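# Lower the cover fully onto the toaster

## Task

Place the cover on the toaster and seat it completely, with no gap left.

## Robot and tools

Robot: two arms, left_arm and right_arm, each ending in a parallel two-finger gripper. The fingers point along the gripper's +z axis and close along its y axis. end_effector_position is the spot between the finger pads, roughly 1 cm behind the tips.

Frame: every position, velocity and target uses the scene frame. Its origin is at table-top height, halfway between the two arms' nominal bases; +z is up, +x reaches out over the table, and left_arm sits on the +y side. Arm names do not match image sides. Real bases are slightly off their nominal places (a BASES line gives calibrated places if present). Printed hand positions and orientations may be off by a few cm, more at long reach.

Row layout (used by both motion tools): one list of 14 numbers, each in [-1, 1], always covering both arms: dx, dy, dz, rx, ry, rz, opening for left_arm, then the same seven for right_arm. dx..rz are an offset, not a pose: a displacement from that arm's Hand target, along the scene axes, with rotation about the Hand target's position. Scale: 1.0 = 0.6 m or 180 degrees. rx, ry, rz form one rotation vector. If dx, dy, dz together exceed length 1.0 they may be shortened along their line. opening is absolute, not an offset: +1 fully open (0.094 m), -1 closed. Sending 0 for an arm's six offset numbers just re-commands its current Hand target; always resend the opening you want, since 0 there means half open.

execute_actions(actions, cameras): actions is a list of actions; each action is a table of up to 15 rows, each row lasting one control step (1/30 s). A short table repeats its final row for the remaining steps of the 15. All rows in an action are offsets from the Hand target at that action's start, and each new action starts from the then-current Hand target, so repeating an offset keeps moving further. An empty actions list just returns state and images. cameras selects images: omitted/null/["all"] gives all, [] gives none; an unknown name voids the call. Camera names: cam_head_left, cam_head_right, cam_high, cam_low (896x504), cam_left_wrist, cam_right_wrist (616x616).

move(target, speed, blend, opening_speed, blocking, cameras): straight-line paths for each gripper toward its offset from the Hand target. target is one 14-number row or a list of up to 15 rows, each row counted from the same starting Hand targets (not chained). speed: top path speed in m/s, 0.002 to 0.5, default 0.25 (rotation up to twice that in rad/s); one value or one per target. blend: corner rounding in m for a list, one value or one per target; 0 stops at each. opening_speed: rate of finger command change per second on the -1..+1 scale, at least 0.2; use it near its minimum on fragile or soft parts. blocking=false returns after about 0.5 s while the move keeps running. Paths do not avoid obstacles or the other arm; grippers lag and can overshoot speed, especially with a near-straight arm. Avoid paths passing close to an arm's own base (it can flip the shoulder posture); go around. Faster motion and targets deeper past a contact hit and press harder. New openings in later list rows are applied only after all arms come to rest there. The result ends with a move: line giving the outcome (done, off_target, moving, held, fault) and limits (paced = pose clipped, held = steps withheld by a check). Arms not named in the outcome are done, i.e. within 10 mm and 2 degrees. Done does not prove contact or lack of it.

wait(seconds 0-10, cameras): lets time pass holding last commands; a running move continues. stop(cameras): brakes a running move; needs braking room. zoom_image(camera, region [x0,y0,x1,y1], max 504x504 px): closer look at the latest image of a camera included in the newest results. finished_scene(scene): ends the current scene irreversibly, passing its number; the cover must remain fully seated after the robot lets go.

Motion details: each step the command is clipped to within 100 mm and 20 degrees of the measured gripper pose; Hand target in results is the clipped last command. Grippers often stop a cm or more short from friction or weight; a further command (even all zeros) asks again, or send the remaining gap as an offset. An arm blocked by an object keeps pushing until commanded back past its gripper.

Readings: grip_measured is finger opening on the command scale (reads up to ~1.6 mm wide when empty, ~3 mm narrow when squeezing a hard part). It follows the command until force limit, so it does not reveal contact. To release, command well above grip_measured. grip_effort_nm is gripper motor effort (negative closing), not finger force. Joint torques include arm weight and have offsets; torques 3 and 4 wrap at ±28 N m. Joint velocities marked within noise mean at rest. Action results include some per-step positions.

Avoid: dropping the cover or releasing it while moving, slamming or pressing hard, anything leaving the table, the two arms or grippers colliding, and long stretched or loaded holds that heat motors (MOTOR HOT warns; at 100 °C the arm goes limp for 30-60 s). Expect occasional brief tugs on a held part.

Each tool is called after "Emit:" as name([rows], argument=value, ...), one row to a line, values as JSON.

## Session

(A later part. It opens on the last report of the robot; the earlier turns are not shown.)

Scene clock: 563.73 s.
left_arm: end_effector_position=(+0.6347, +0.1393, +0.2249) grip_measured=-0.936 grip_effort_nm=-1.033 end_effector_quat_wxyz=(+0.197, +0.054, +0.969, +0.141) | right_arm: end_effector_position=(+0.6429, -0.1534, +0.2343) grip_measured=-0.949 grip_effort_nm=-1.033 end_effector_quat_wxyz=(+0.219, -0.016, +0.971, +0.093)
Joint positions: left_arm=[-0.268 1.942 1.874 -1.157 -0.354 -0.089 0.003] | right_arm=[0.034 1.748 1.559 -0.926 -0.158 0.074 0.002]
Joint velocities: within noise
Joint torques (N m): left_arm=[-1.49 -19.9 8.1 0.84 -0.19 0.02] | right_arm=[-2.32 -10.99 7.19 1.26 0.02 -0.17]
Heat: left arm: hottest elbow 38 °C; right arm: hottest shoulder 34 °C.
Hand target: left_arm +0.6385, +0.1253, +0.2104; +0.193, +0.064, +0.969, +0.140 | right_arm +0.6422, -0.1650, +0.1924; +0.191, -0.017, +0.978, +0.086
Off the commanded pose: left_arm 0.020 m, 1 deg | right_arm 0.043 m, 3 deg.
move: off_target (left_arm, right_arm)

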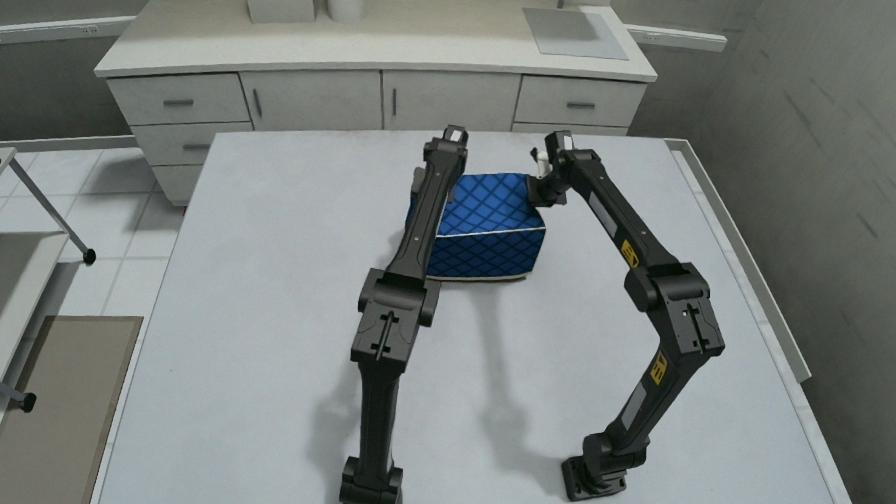

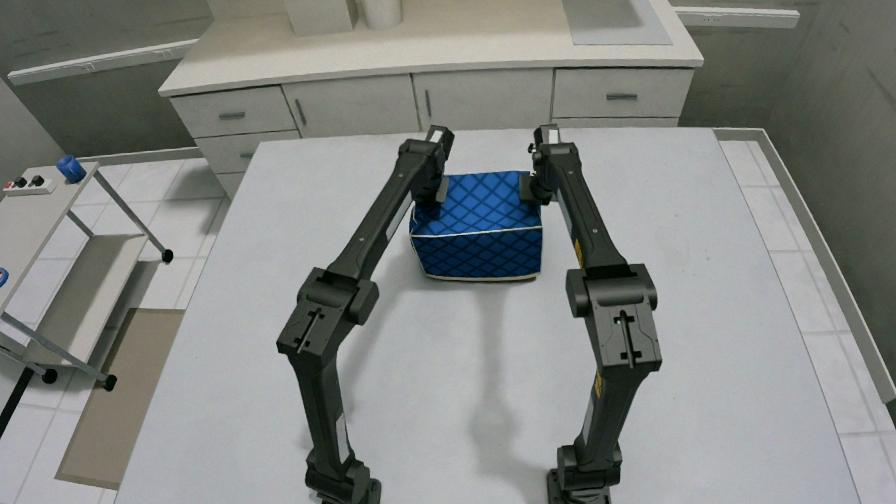

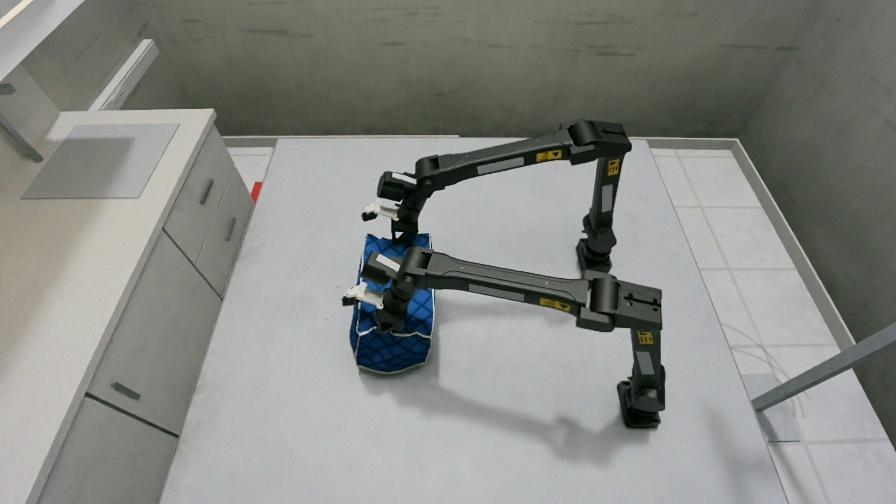

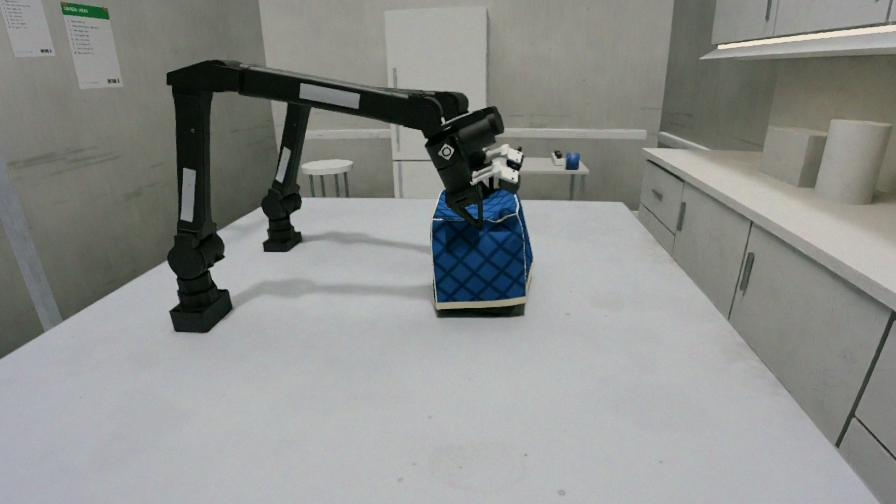

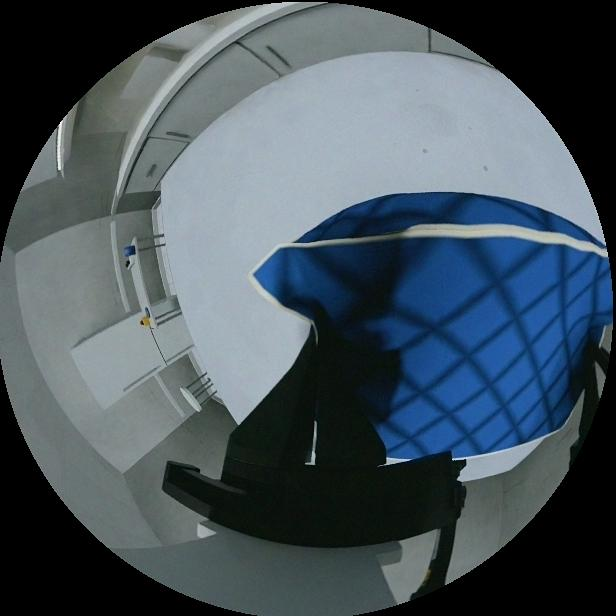

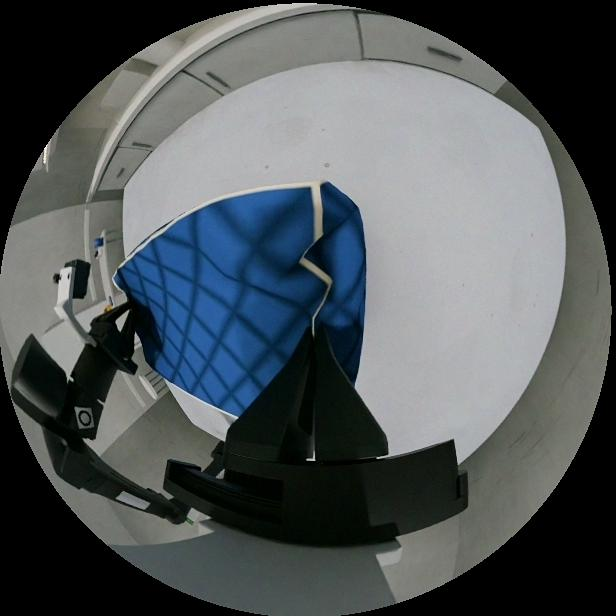

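Emit:
move([
  [0.006,0.023,0.02,0,0,0,-0.95,0,0.015,0.055,0,0,0,-0.95],
  [0.006,0.023,0.02,0,0,0,-0.3,0,0.015,0.055,0,0,0,-0.3],
], opening_speed=0.6)

Emit:
zoom_image(camera="cam_low", region=[400, 80, 560, 360])

Emit:
zoom_image(camera="cam_head_right", region=[380, 80, 580, 290])

Scene clock: 571.70 s.
left_arm: end_effector_position=(+0.6346, +0.1386, +0.2247) grip_measured=-0.303 grip_effort_nm=0.095 end_effector_quat_wxyz=(+0.196, +0.060, +0.969, +0.140) | right_arm: end_effector_position=(+0.6333, -0.1565, +0.2323) grip_measured=-0.303 grip_effort_nm=0.095 end_effector_quat_wxyz=(+0.196, -0.013, +0.977, +0.087)
Joint positions: left_arm=[-0.268 1.942 1.874 -1.157 -0.349 -0.077 0.033] | right_arm=[0.033 1.748 1.569 -0.983 -0.148 0.074 0.033]
Joint velocities: within noise
Joint torques (N m): left_arm=[0.32 -20.25 9.73 0.17 -0.04 0.12] | right_arm=[-0.91 -11.81 12.14 0.54 -0.09 -0.01]
Heat: left arm: hottest elbow 38 °C; right arm: hottest shoulder 34 °C.
Hand target: left_arm +0.6420, +0.1391, +0.2225; +0.193, +0.064, +0.969, +0.140 | right_arm +0.6423, -0.1560, +0.2255; +0.191, -0.017, +0.978, +0.086
Off the commanded pose: left_arm 0.008 m, 0 deg | right_arm 0.011 m, 1 deg.
move: off_target (right_arm); target 2's new opening was sent with right_arm's hand 0.011 m and 2 deg from that target

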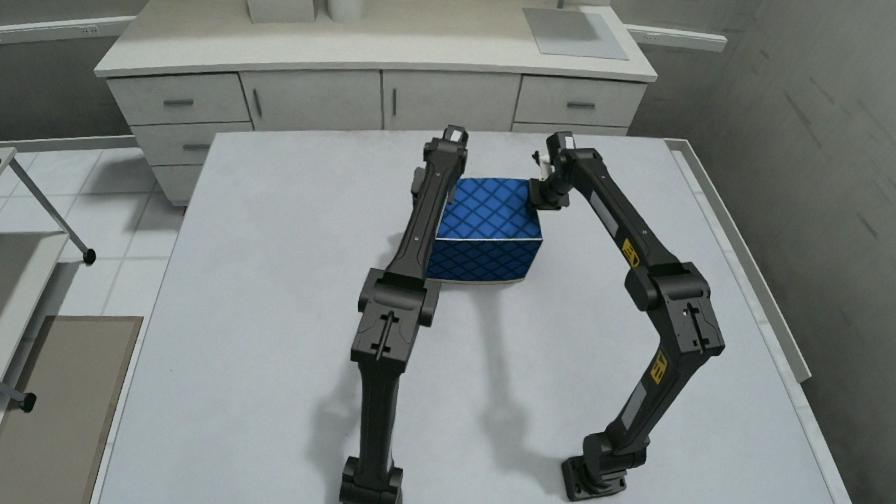

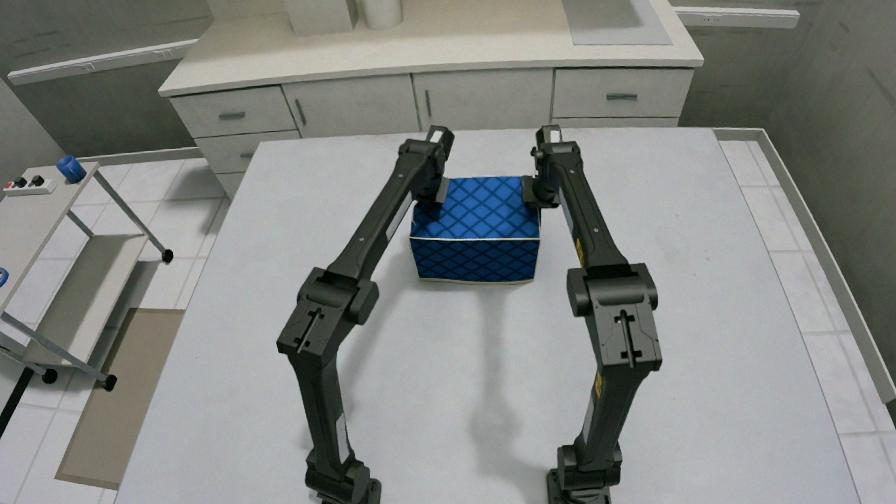

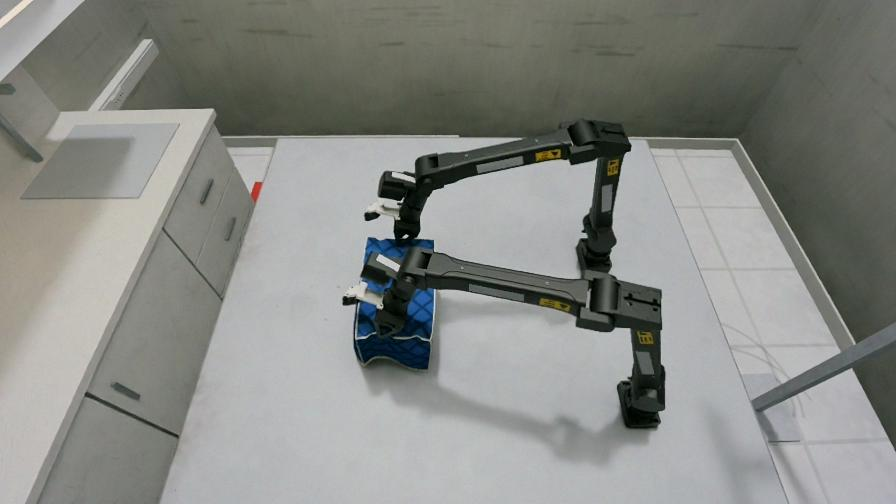

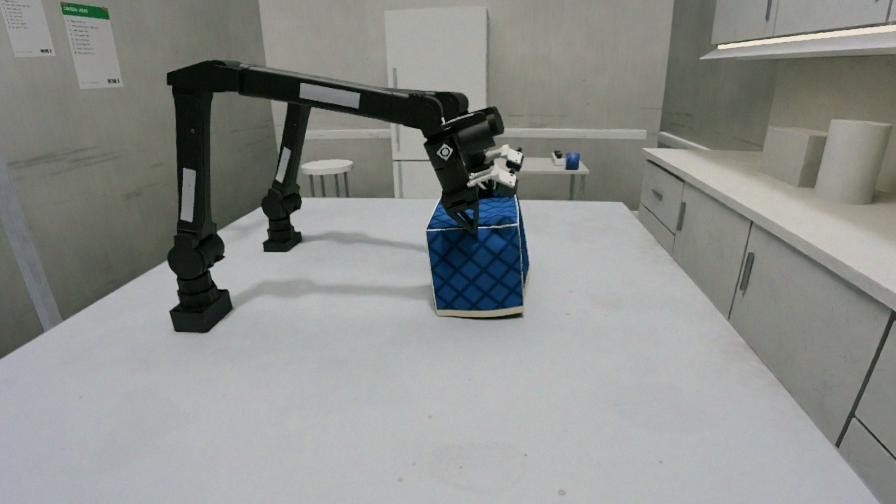

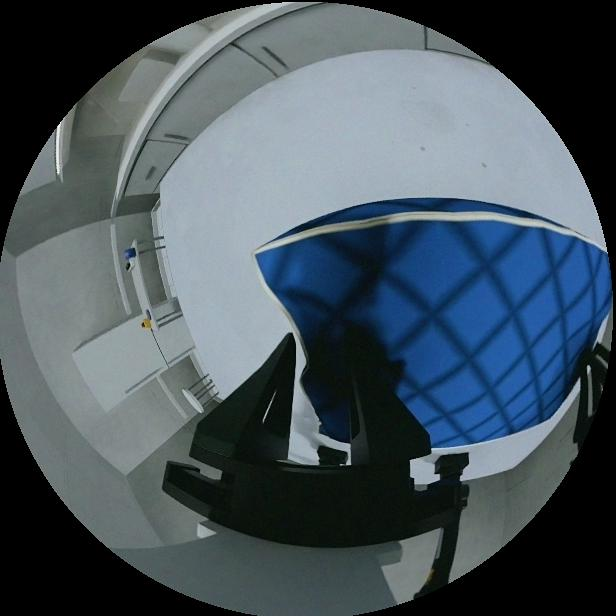

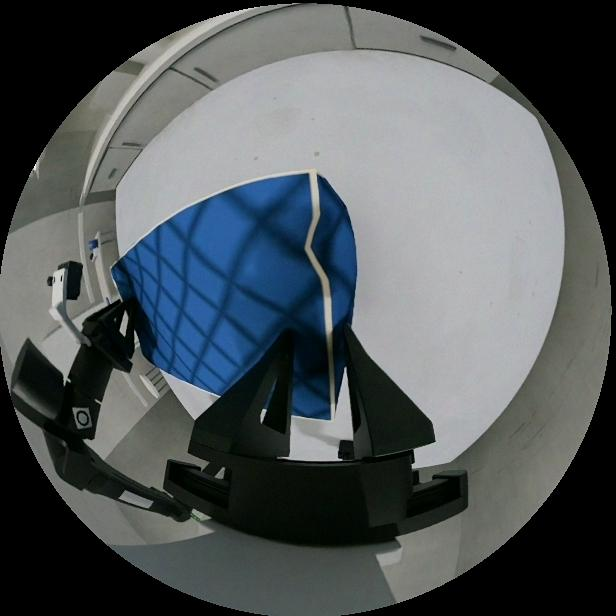

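Scaled by 1.800.

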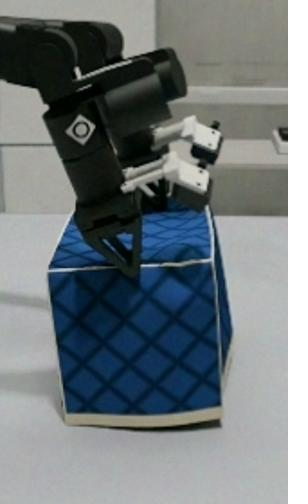

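Scaled by 2.400.

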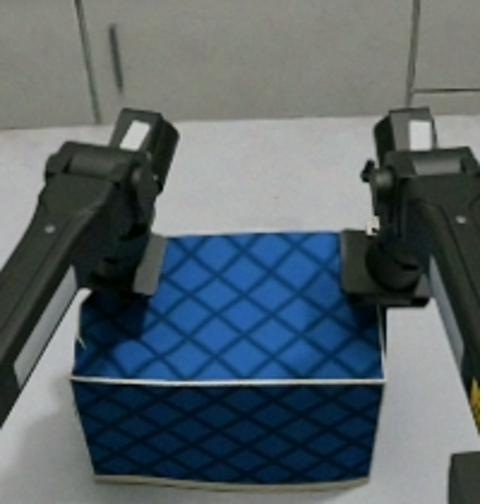

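Beautiful. Open fully and retreat straight up along the fingers.

Emit:
move([
  [0,0,0,0,0,0,0.7,0,0,0,0,0,0,0.7],
  [0,0.05,0.25,0,0,0,0.7,0,-0.03,0.25,0,0,0,0.7],
  [-0.1,0.3,0.25,0,0,0,0.7,-0.1,-0.3,0.25,0,0,0,0.7],
], opening_speed=1, speed=0.15)

Emit:
zoom_image(camera="cam_low", region=[400, 130, 560, 360])

Emit:
zoom_image(camera="cam_head_right", region=[380, 80, 580, 290])

Emit:
zoom_image(camera="cam_high", region=[320, 130, 480, 390])

Scene clock: 581.40 s.
left_arm: end_effector_position=(+0.5832, +0.3146, +0.3548) grip_measured=+0.698 grip_effort_nm=0.095 end_effector_quat_wxyz=(+0.173, +0.065, +0.973, +0.138) | right_arm: end_effector_position=(+0.5908, -0.3367, +0.3684) grip_measured=+0.698 grip_effort_nm=0.095 end_effector_quat_wxyz=(+0.188, -0.011, +0.978, +0.086)
Joint positions: left_arm=[0.018 1.764 1.965 -1.392 -0.239 0.203 0.08] | right_arm=[-0.302 1.701 1.873 -1.418 -0.266 -0.243 0.08]
Joint velocities: within noise
Joint torques (N m): left_arm=[0.5 -21.25 7.95 1.17 0.02 0.13] | right_arm=[-1.2 -14.92 8.51 0.44 -0.31 -0.06]
Heat: left arm: hottest elbow 38 °C; right arm: hottest shoulder 34 °C.
Hand target: left_arm +0.5821, +0.3190, +0.3726; +0.194, +0.064, +0.969, +0.140 | right_arm +0.5823, -0.3360, +0.3756; +0.191, -0.017, +0.978, +0.086
Off the commanded pose: left_arm 0.018 m, 2 deg | right_arm 0.011 m, 1 deg.
move: off_target (left_arm, right_arm)

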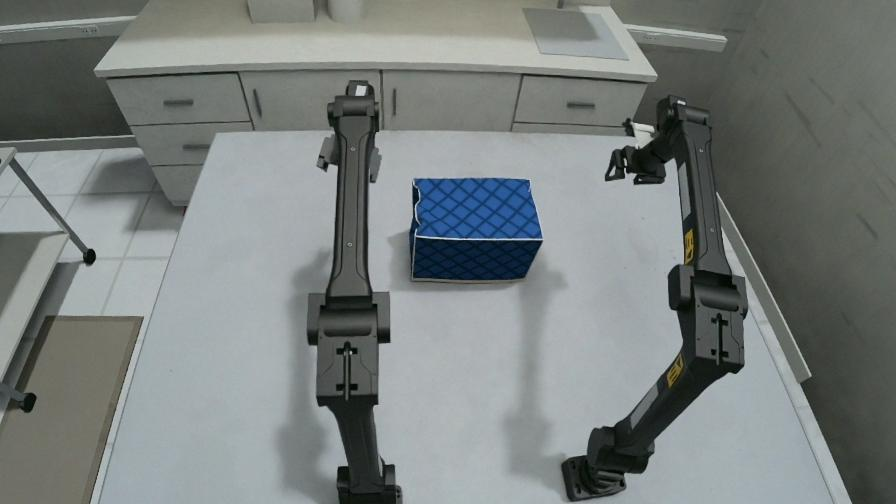

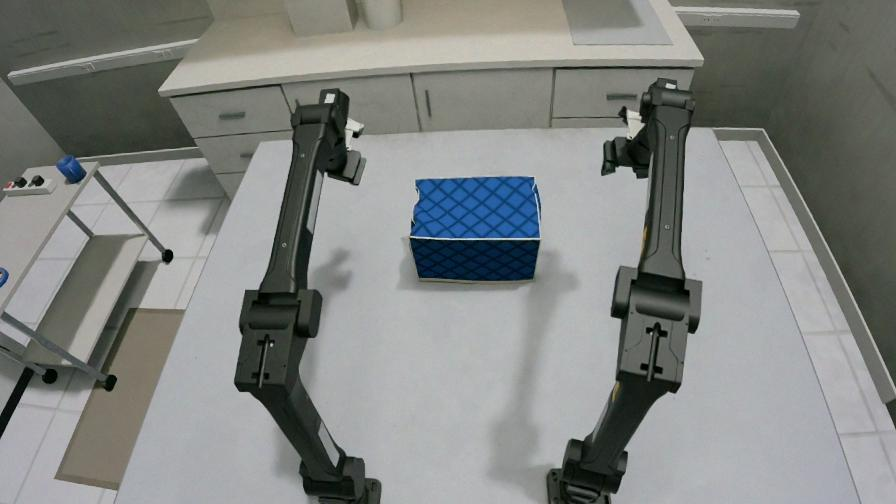

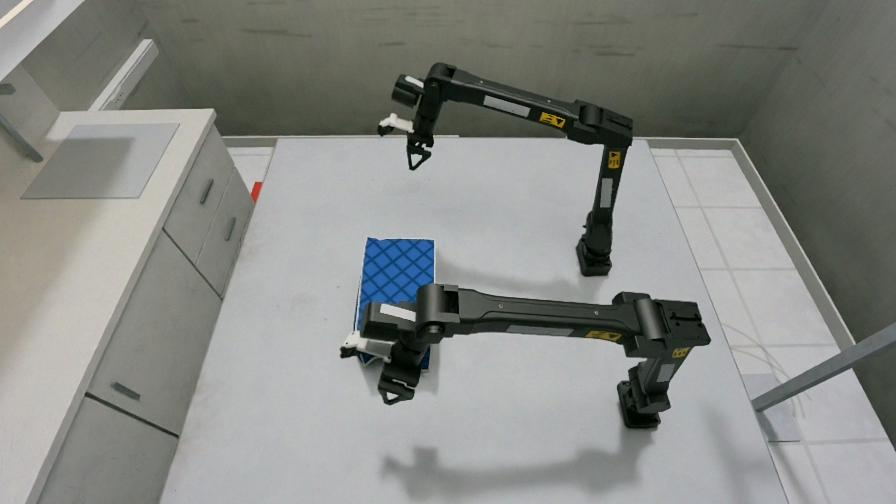

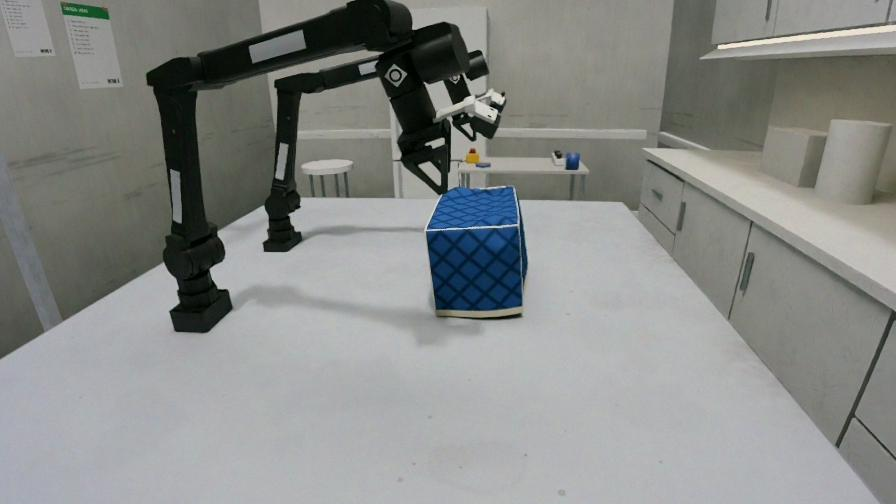

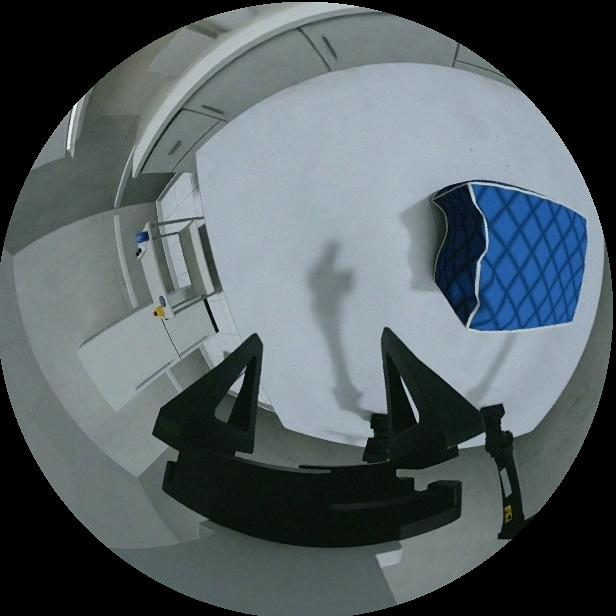

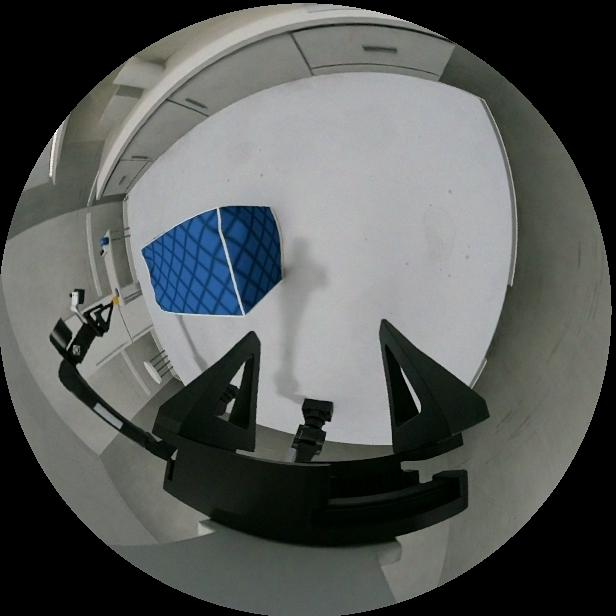

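Scaled by 2.191.

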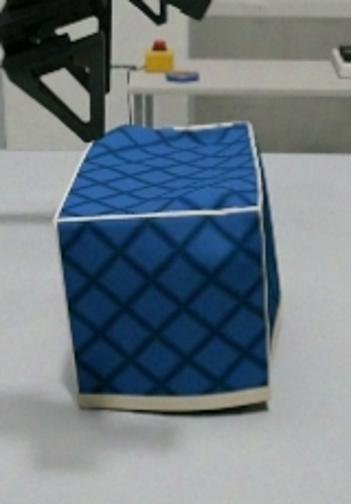

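Scaled by 2.400.

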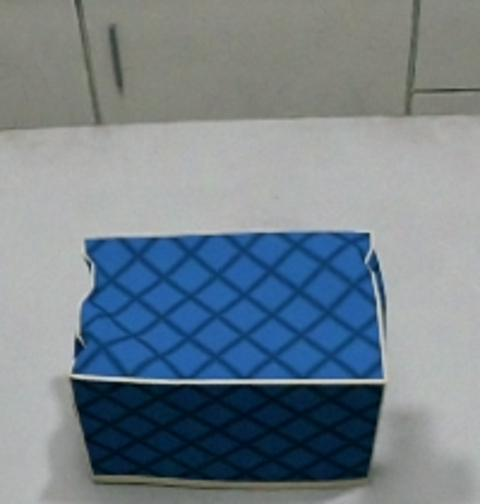

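Scaled by 1.938.

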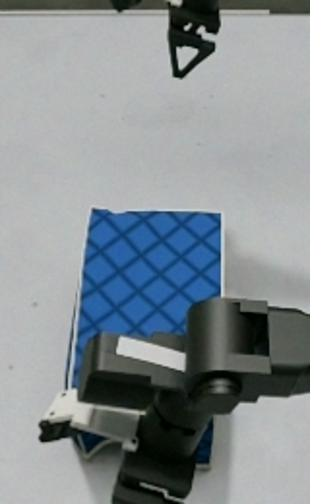

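Emit:
move(target=[-0.25,0.0,0.1,0,0,0,-1,-0.1,0,0,0,0,0,-1])

Emit:
zoom_image(camera="cam_high", region=[330, 220, 450, 390])

Emit:
zoom_image(camera="cam_low", region=[420, 180, 540, 330])

Emit:
zoom_image(camera="cam_left_wrist", region=[400, 150, 600, 350])

Scene clock: 587.90 s.
left_arm: end_effector_position=(+0.4334, +0.3120, +0.4324) grip_measured=-0.989 grip_effort_nm=-0.569 end_effector_quat_wxyz=(+0.198, +0.065, +0.968, +0.139) | right_arm: end_effector_position=(+0.5262, -0.3312, +0.3721) grip_measured=-0.996 grip_effort_nm=-0.193 end_effector_quat_wxyz=(+0.182, -0.014, +0.979, +0.089)
Joint positions: left_arm=[0.022 1.368 1.696 -1.465 -0.234 0.214 0.001] | right_arm=[-0.327 1.537 1.684 -1.414 -0.276 -0.277 0]
Joint velocities: within noise
Joint torques (N m): left_arm=[0.67 -11.63 7.76 0.39 0 0.13] | right_arm=[-1.85 -12.16 8.51 1.03 -0.32 -0.09]
Heat: left arm: hottest elbow 38 °C; right arm: hottest shoulder 35 °C.
Hand target: left_arm +0.4321, +0.3191, +0.4325; +0.193, +0.063, +0.969, +0.140 | right_arm +0.5224, -0.3360, +0.3755; +0.191, -0.017, +0.978, +0.086
Off the commanded pose: left_arm 0.007 m, 1 deg | right_arm 0.007 m, 1 deg.
move: done

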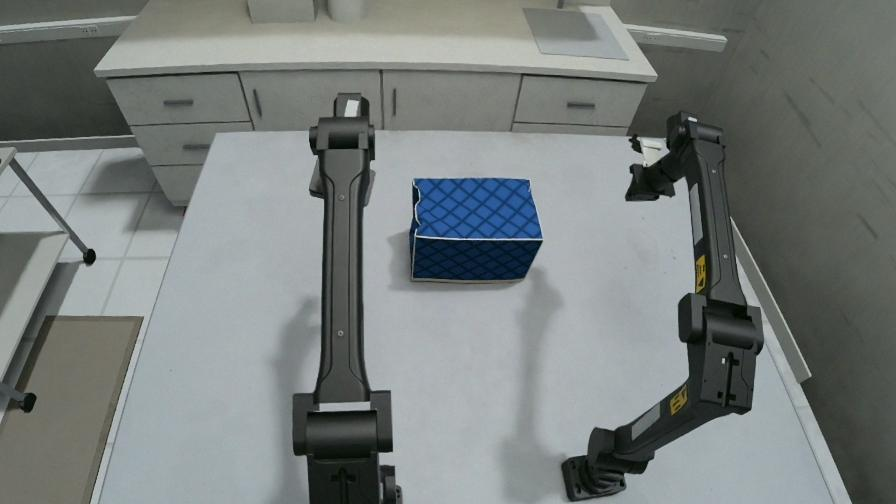

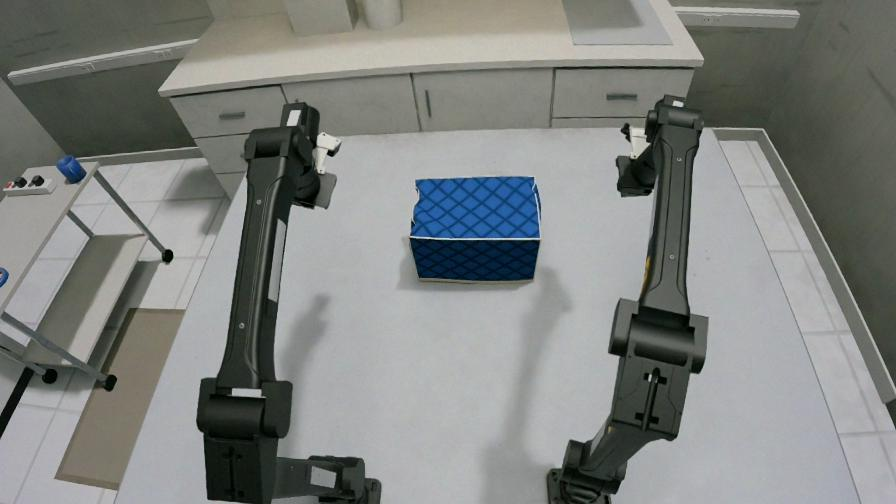

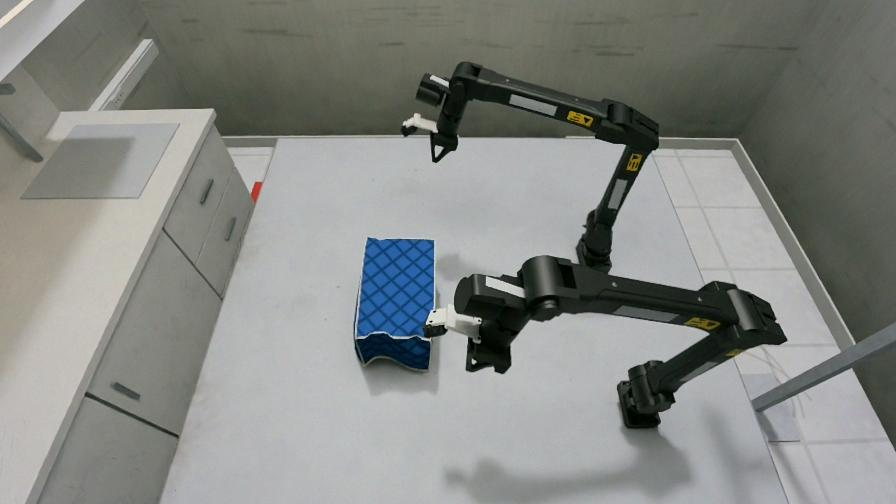

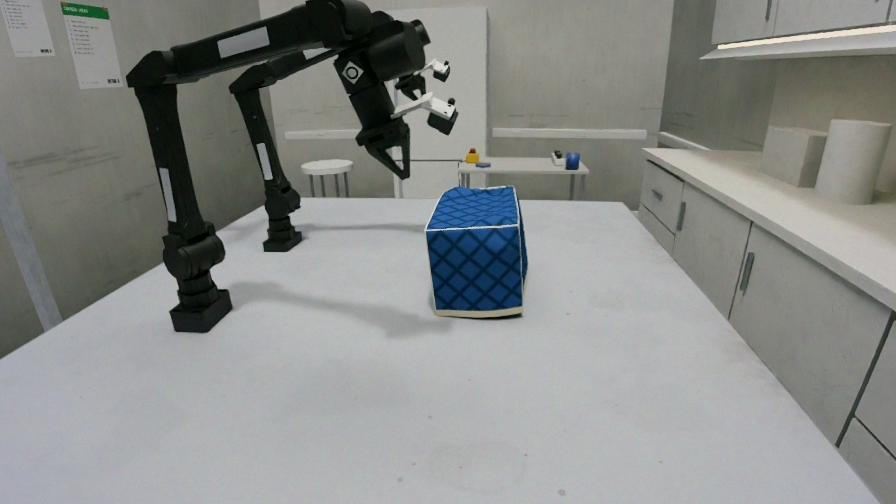

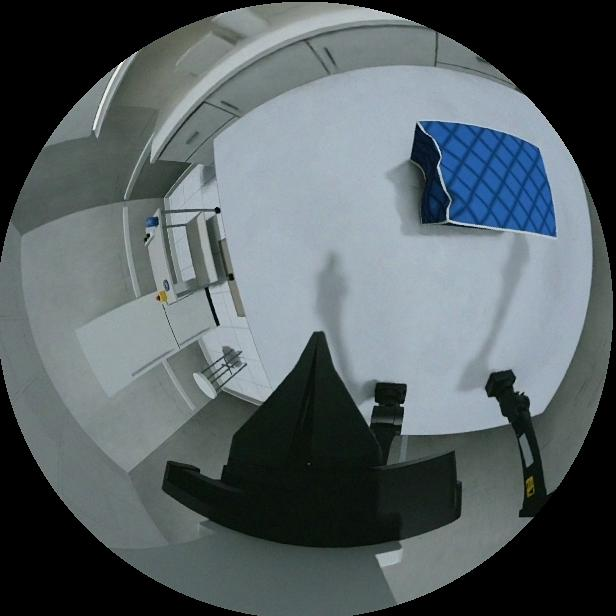

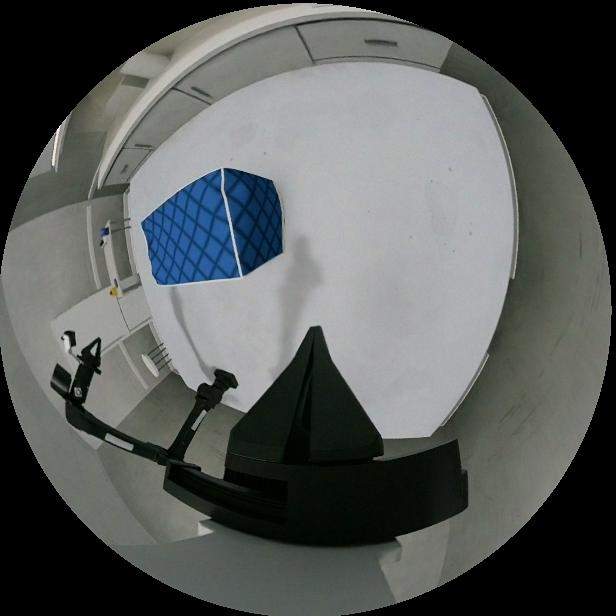

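Scaled by 2.965.

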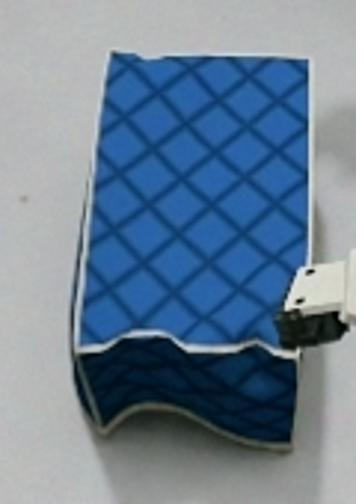

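Scaled by 3.360.

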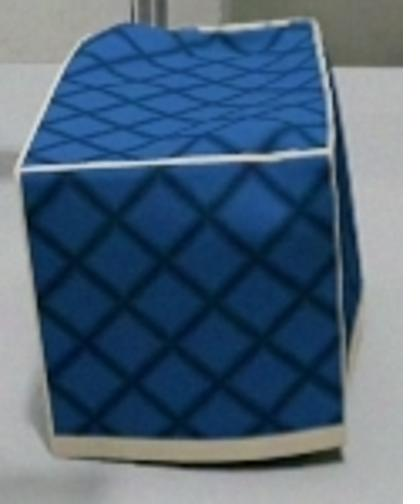

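Scaled by 2.520 from the camera's 616x616 image, which has a finer 880x880 frame.

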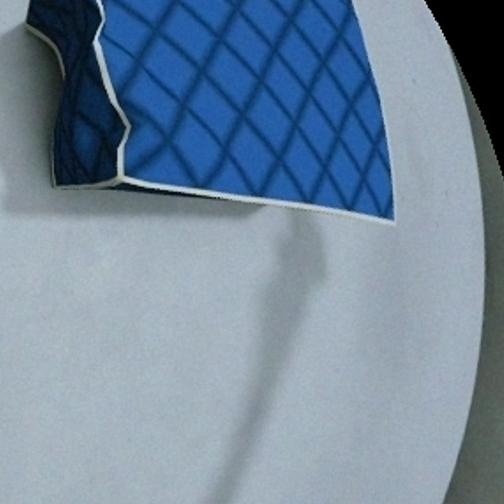

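Emit:
move([
  [0.297,-0.35,-0.17,0,0,0,-1,0.146,0.36,-0.09,0,0,0,-1],
  [0.297,-0.35,-0.36,0,0,0,-1,0.146,0.36,-0.27,0,0,0,-1],
], speed=[0.25,0.06])

Emit:
zoom_image(camera="cam_high", region=[330, 220, 450, 390])

Emit:
zoom_image(camera="cam_low", region=[420, 180, 540, 330])

Scene clock: 596.53 s.
left_arm: end_effector_position=(+0.6095, +0.1136, +0.2208) grip_measured=-0.989 grip_effort_nm=-0.574 end_effector_quat_wxyz=(+0.190, +0.066, +0.969, +0.143) | right_arm: end_effector_position=(+0.6087, -0.1205, +0.2345) grip_measured=-0.997 grip_effort_nm=-0.193 end_effector_quat_wxyz=(+0.204, -0.025, +0.975, +0.087)
Joint positions: left_arm=[-0.318 1.905 1.812 -1.161 -0.367 -0.119 0] | right_arm=[0.101 1.684 1.484 -0.939 -0.125 0.114 0]
Joint velocities: within noise
Joint torques (N m): left_arm=[-0.79 -21.42 7.04 1.02 -0.15 -0.07] | right_arm=[-0.85 -11.05 8.57 1.24 0.11 0.27]
Heat: left arm: hottest elbow 38 °C; right arm: hottest shoulder 35 °C.
Hand target: left_arm +0.6102, +0.1090, +0.2167; +0.194, +0.063, +0.969, +0.140 | right_arm +0.6099, -0.1199, +0.2136; +0.191, -0.017, +0.978, +0.086
Off the commanded pose: left_arm 0.006 m, 1 deg | right_arm 0.021 m, 2 deg.
move: off_target (right_arm)

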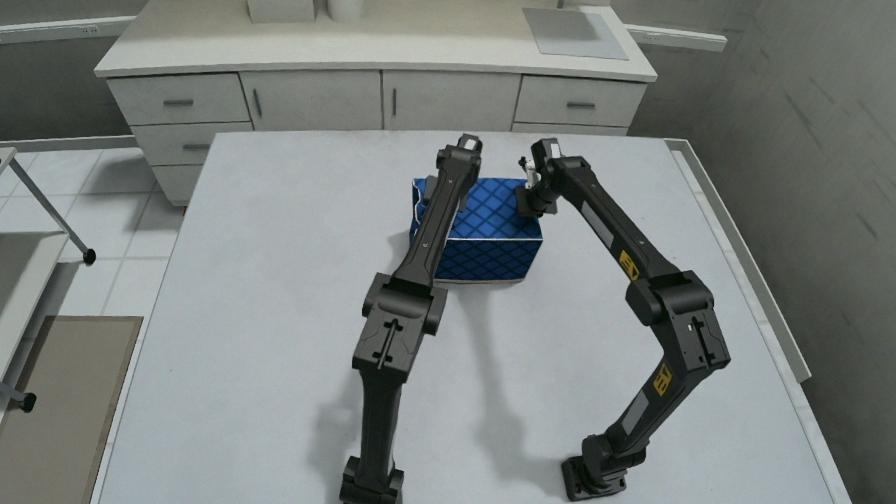

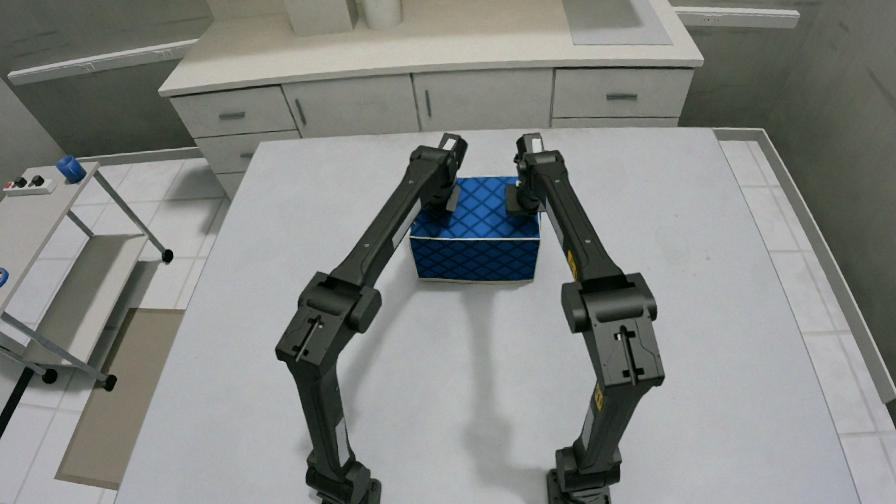

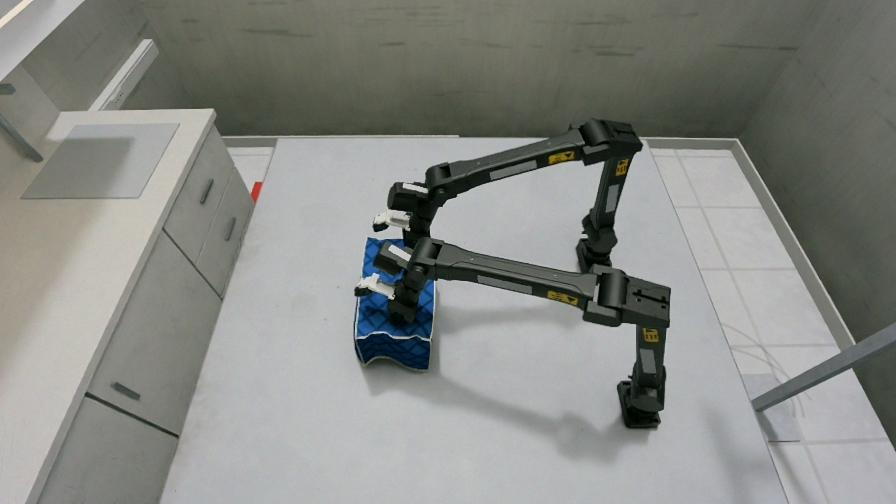

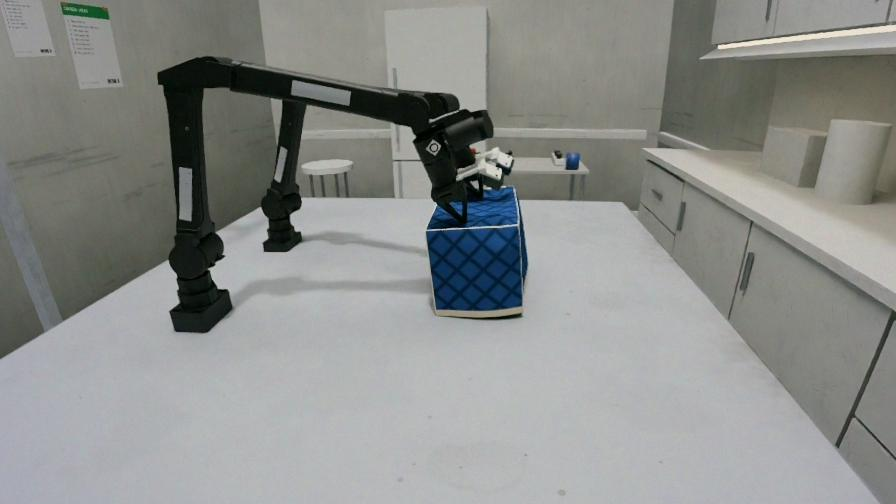

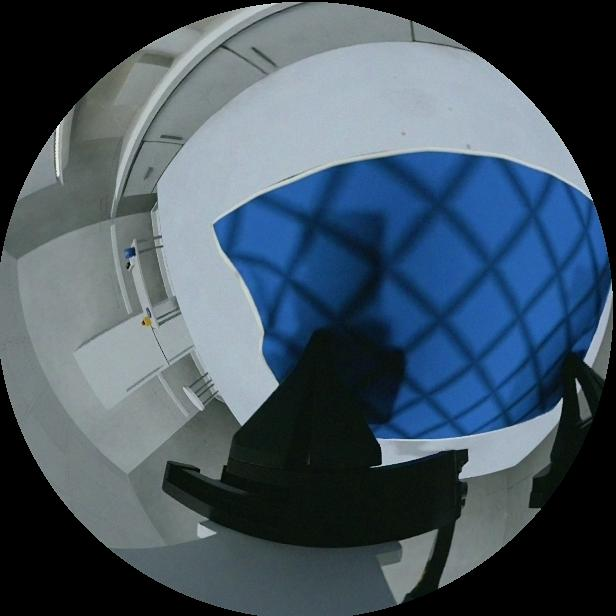

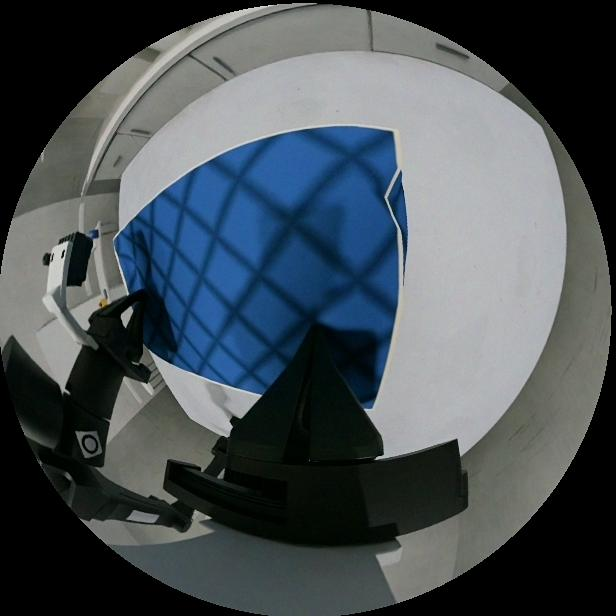

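Scaled by 2.965.

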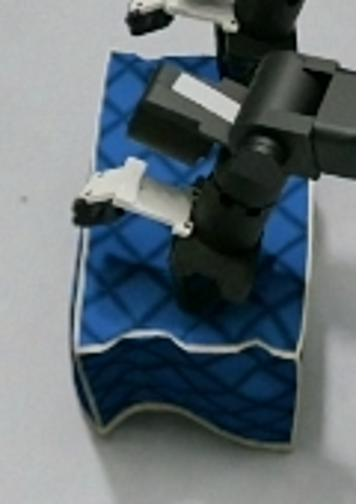

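Scaled by 3.360.

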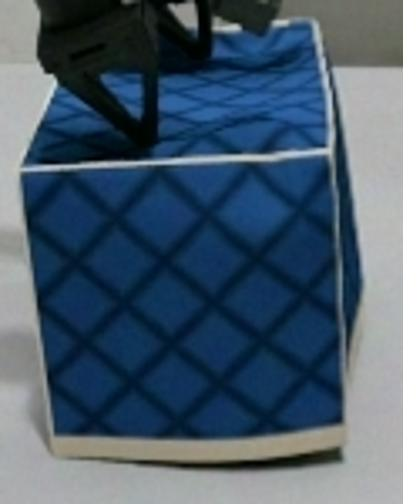

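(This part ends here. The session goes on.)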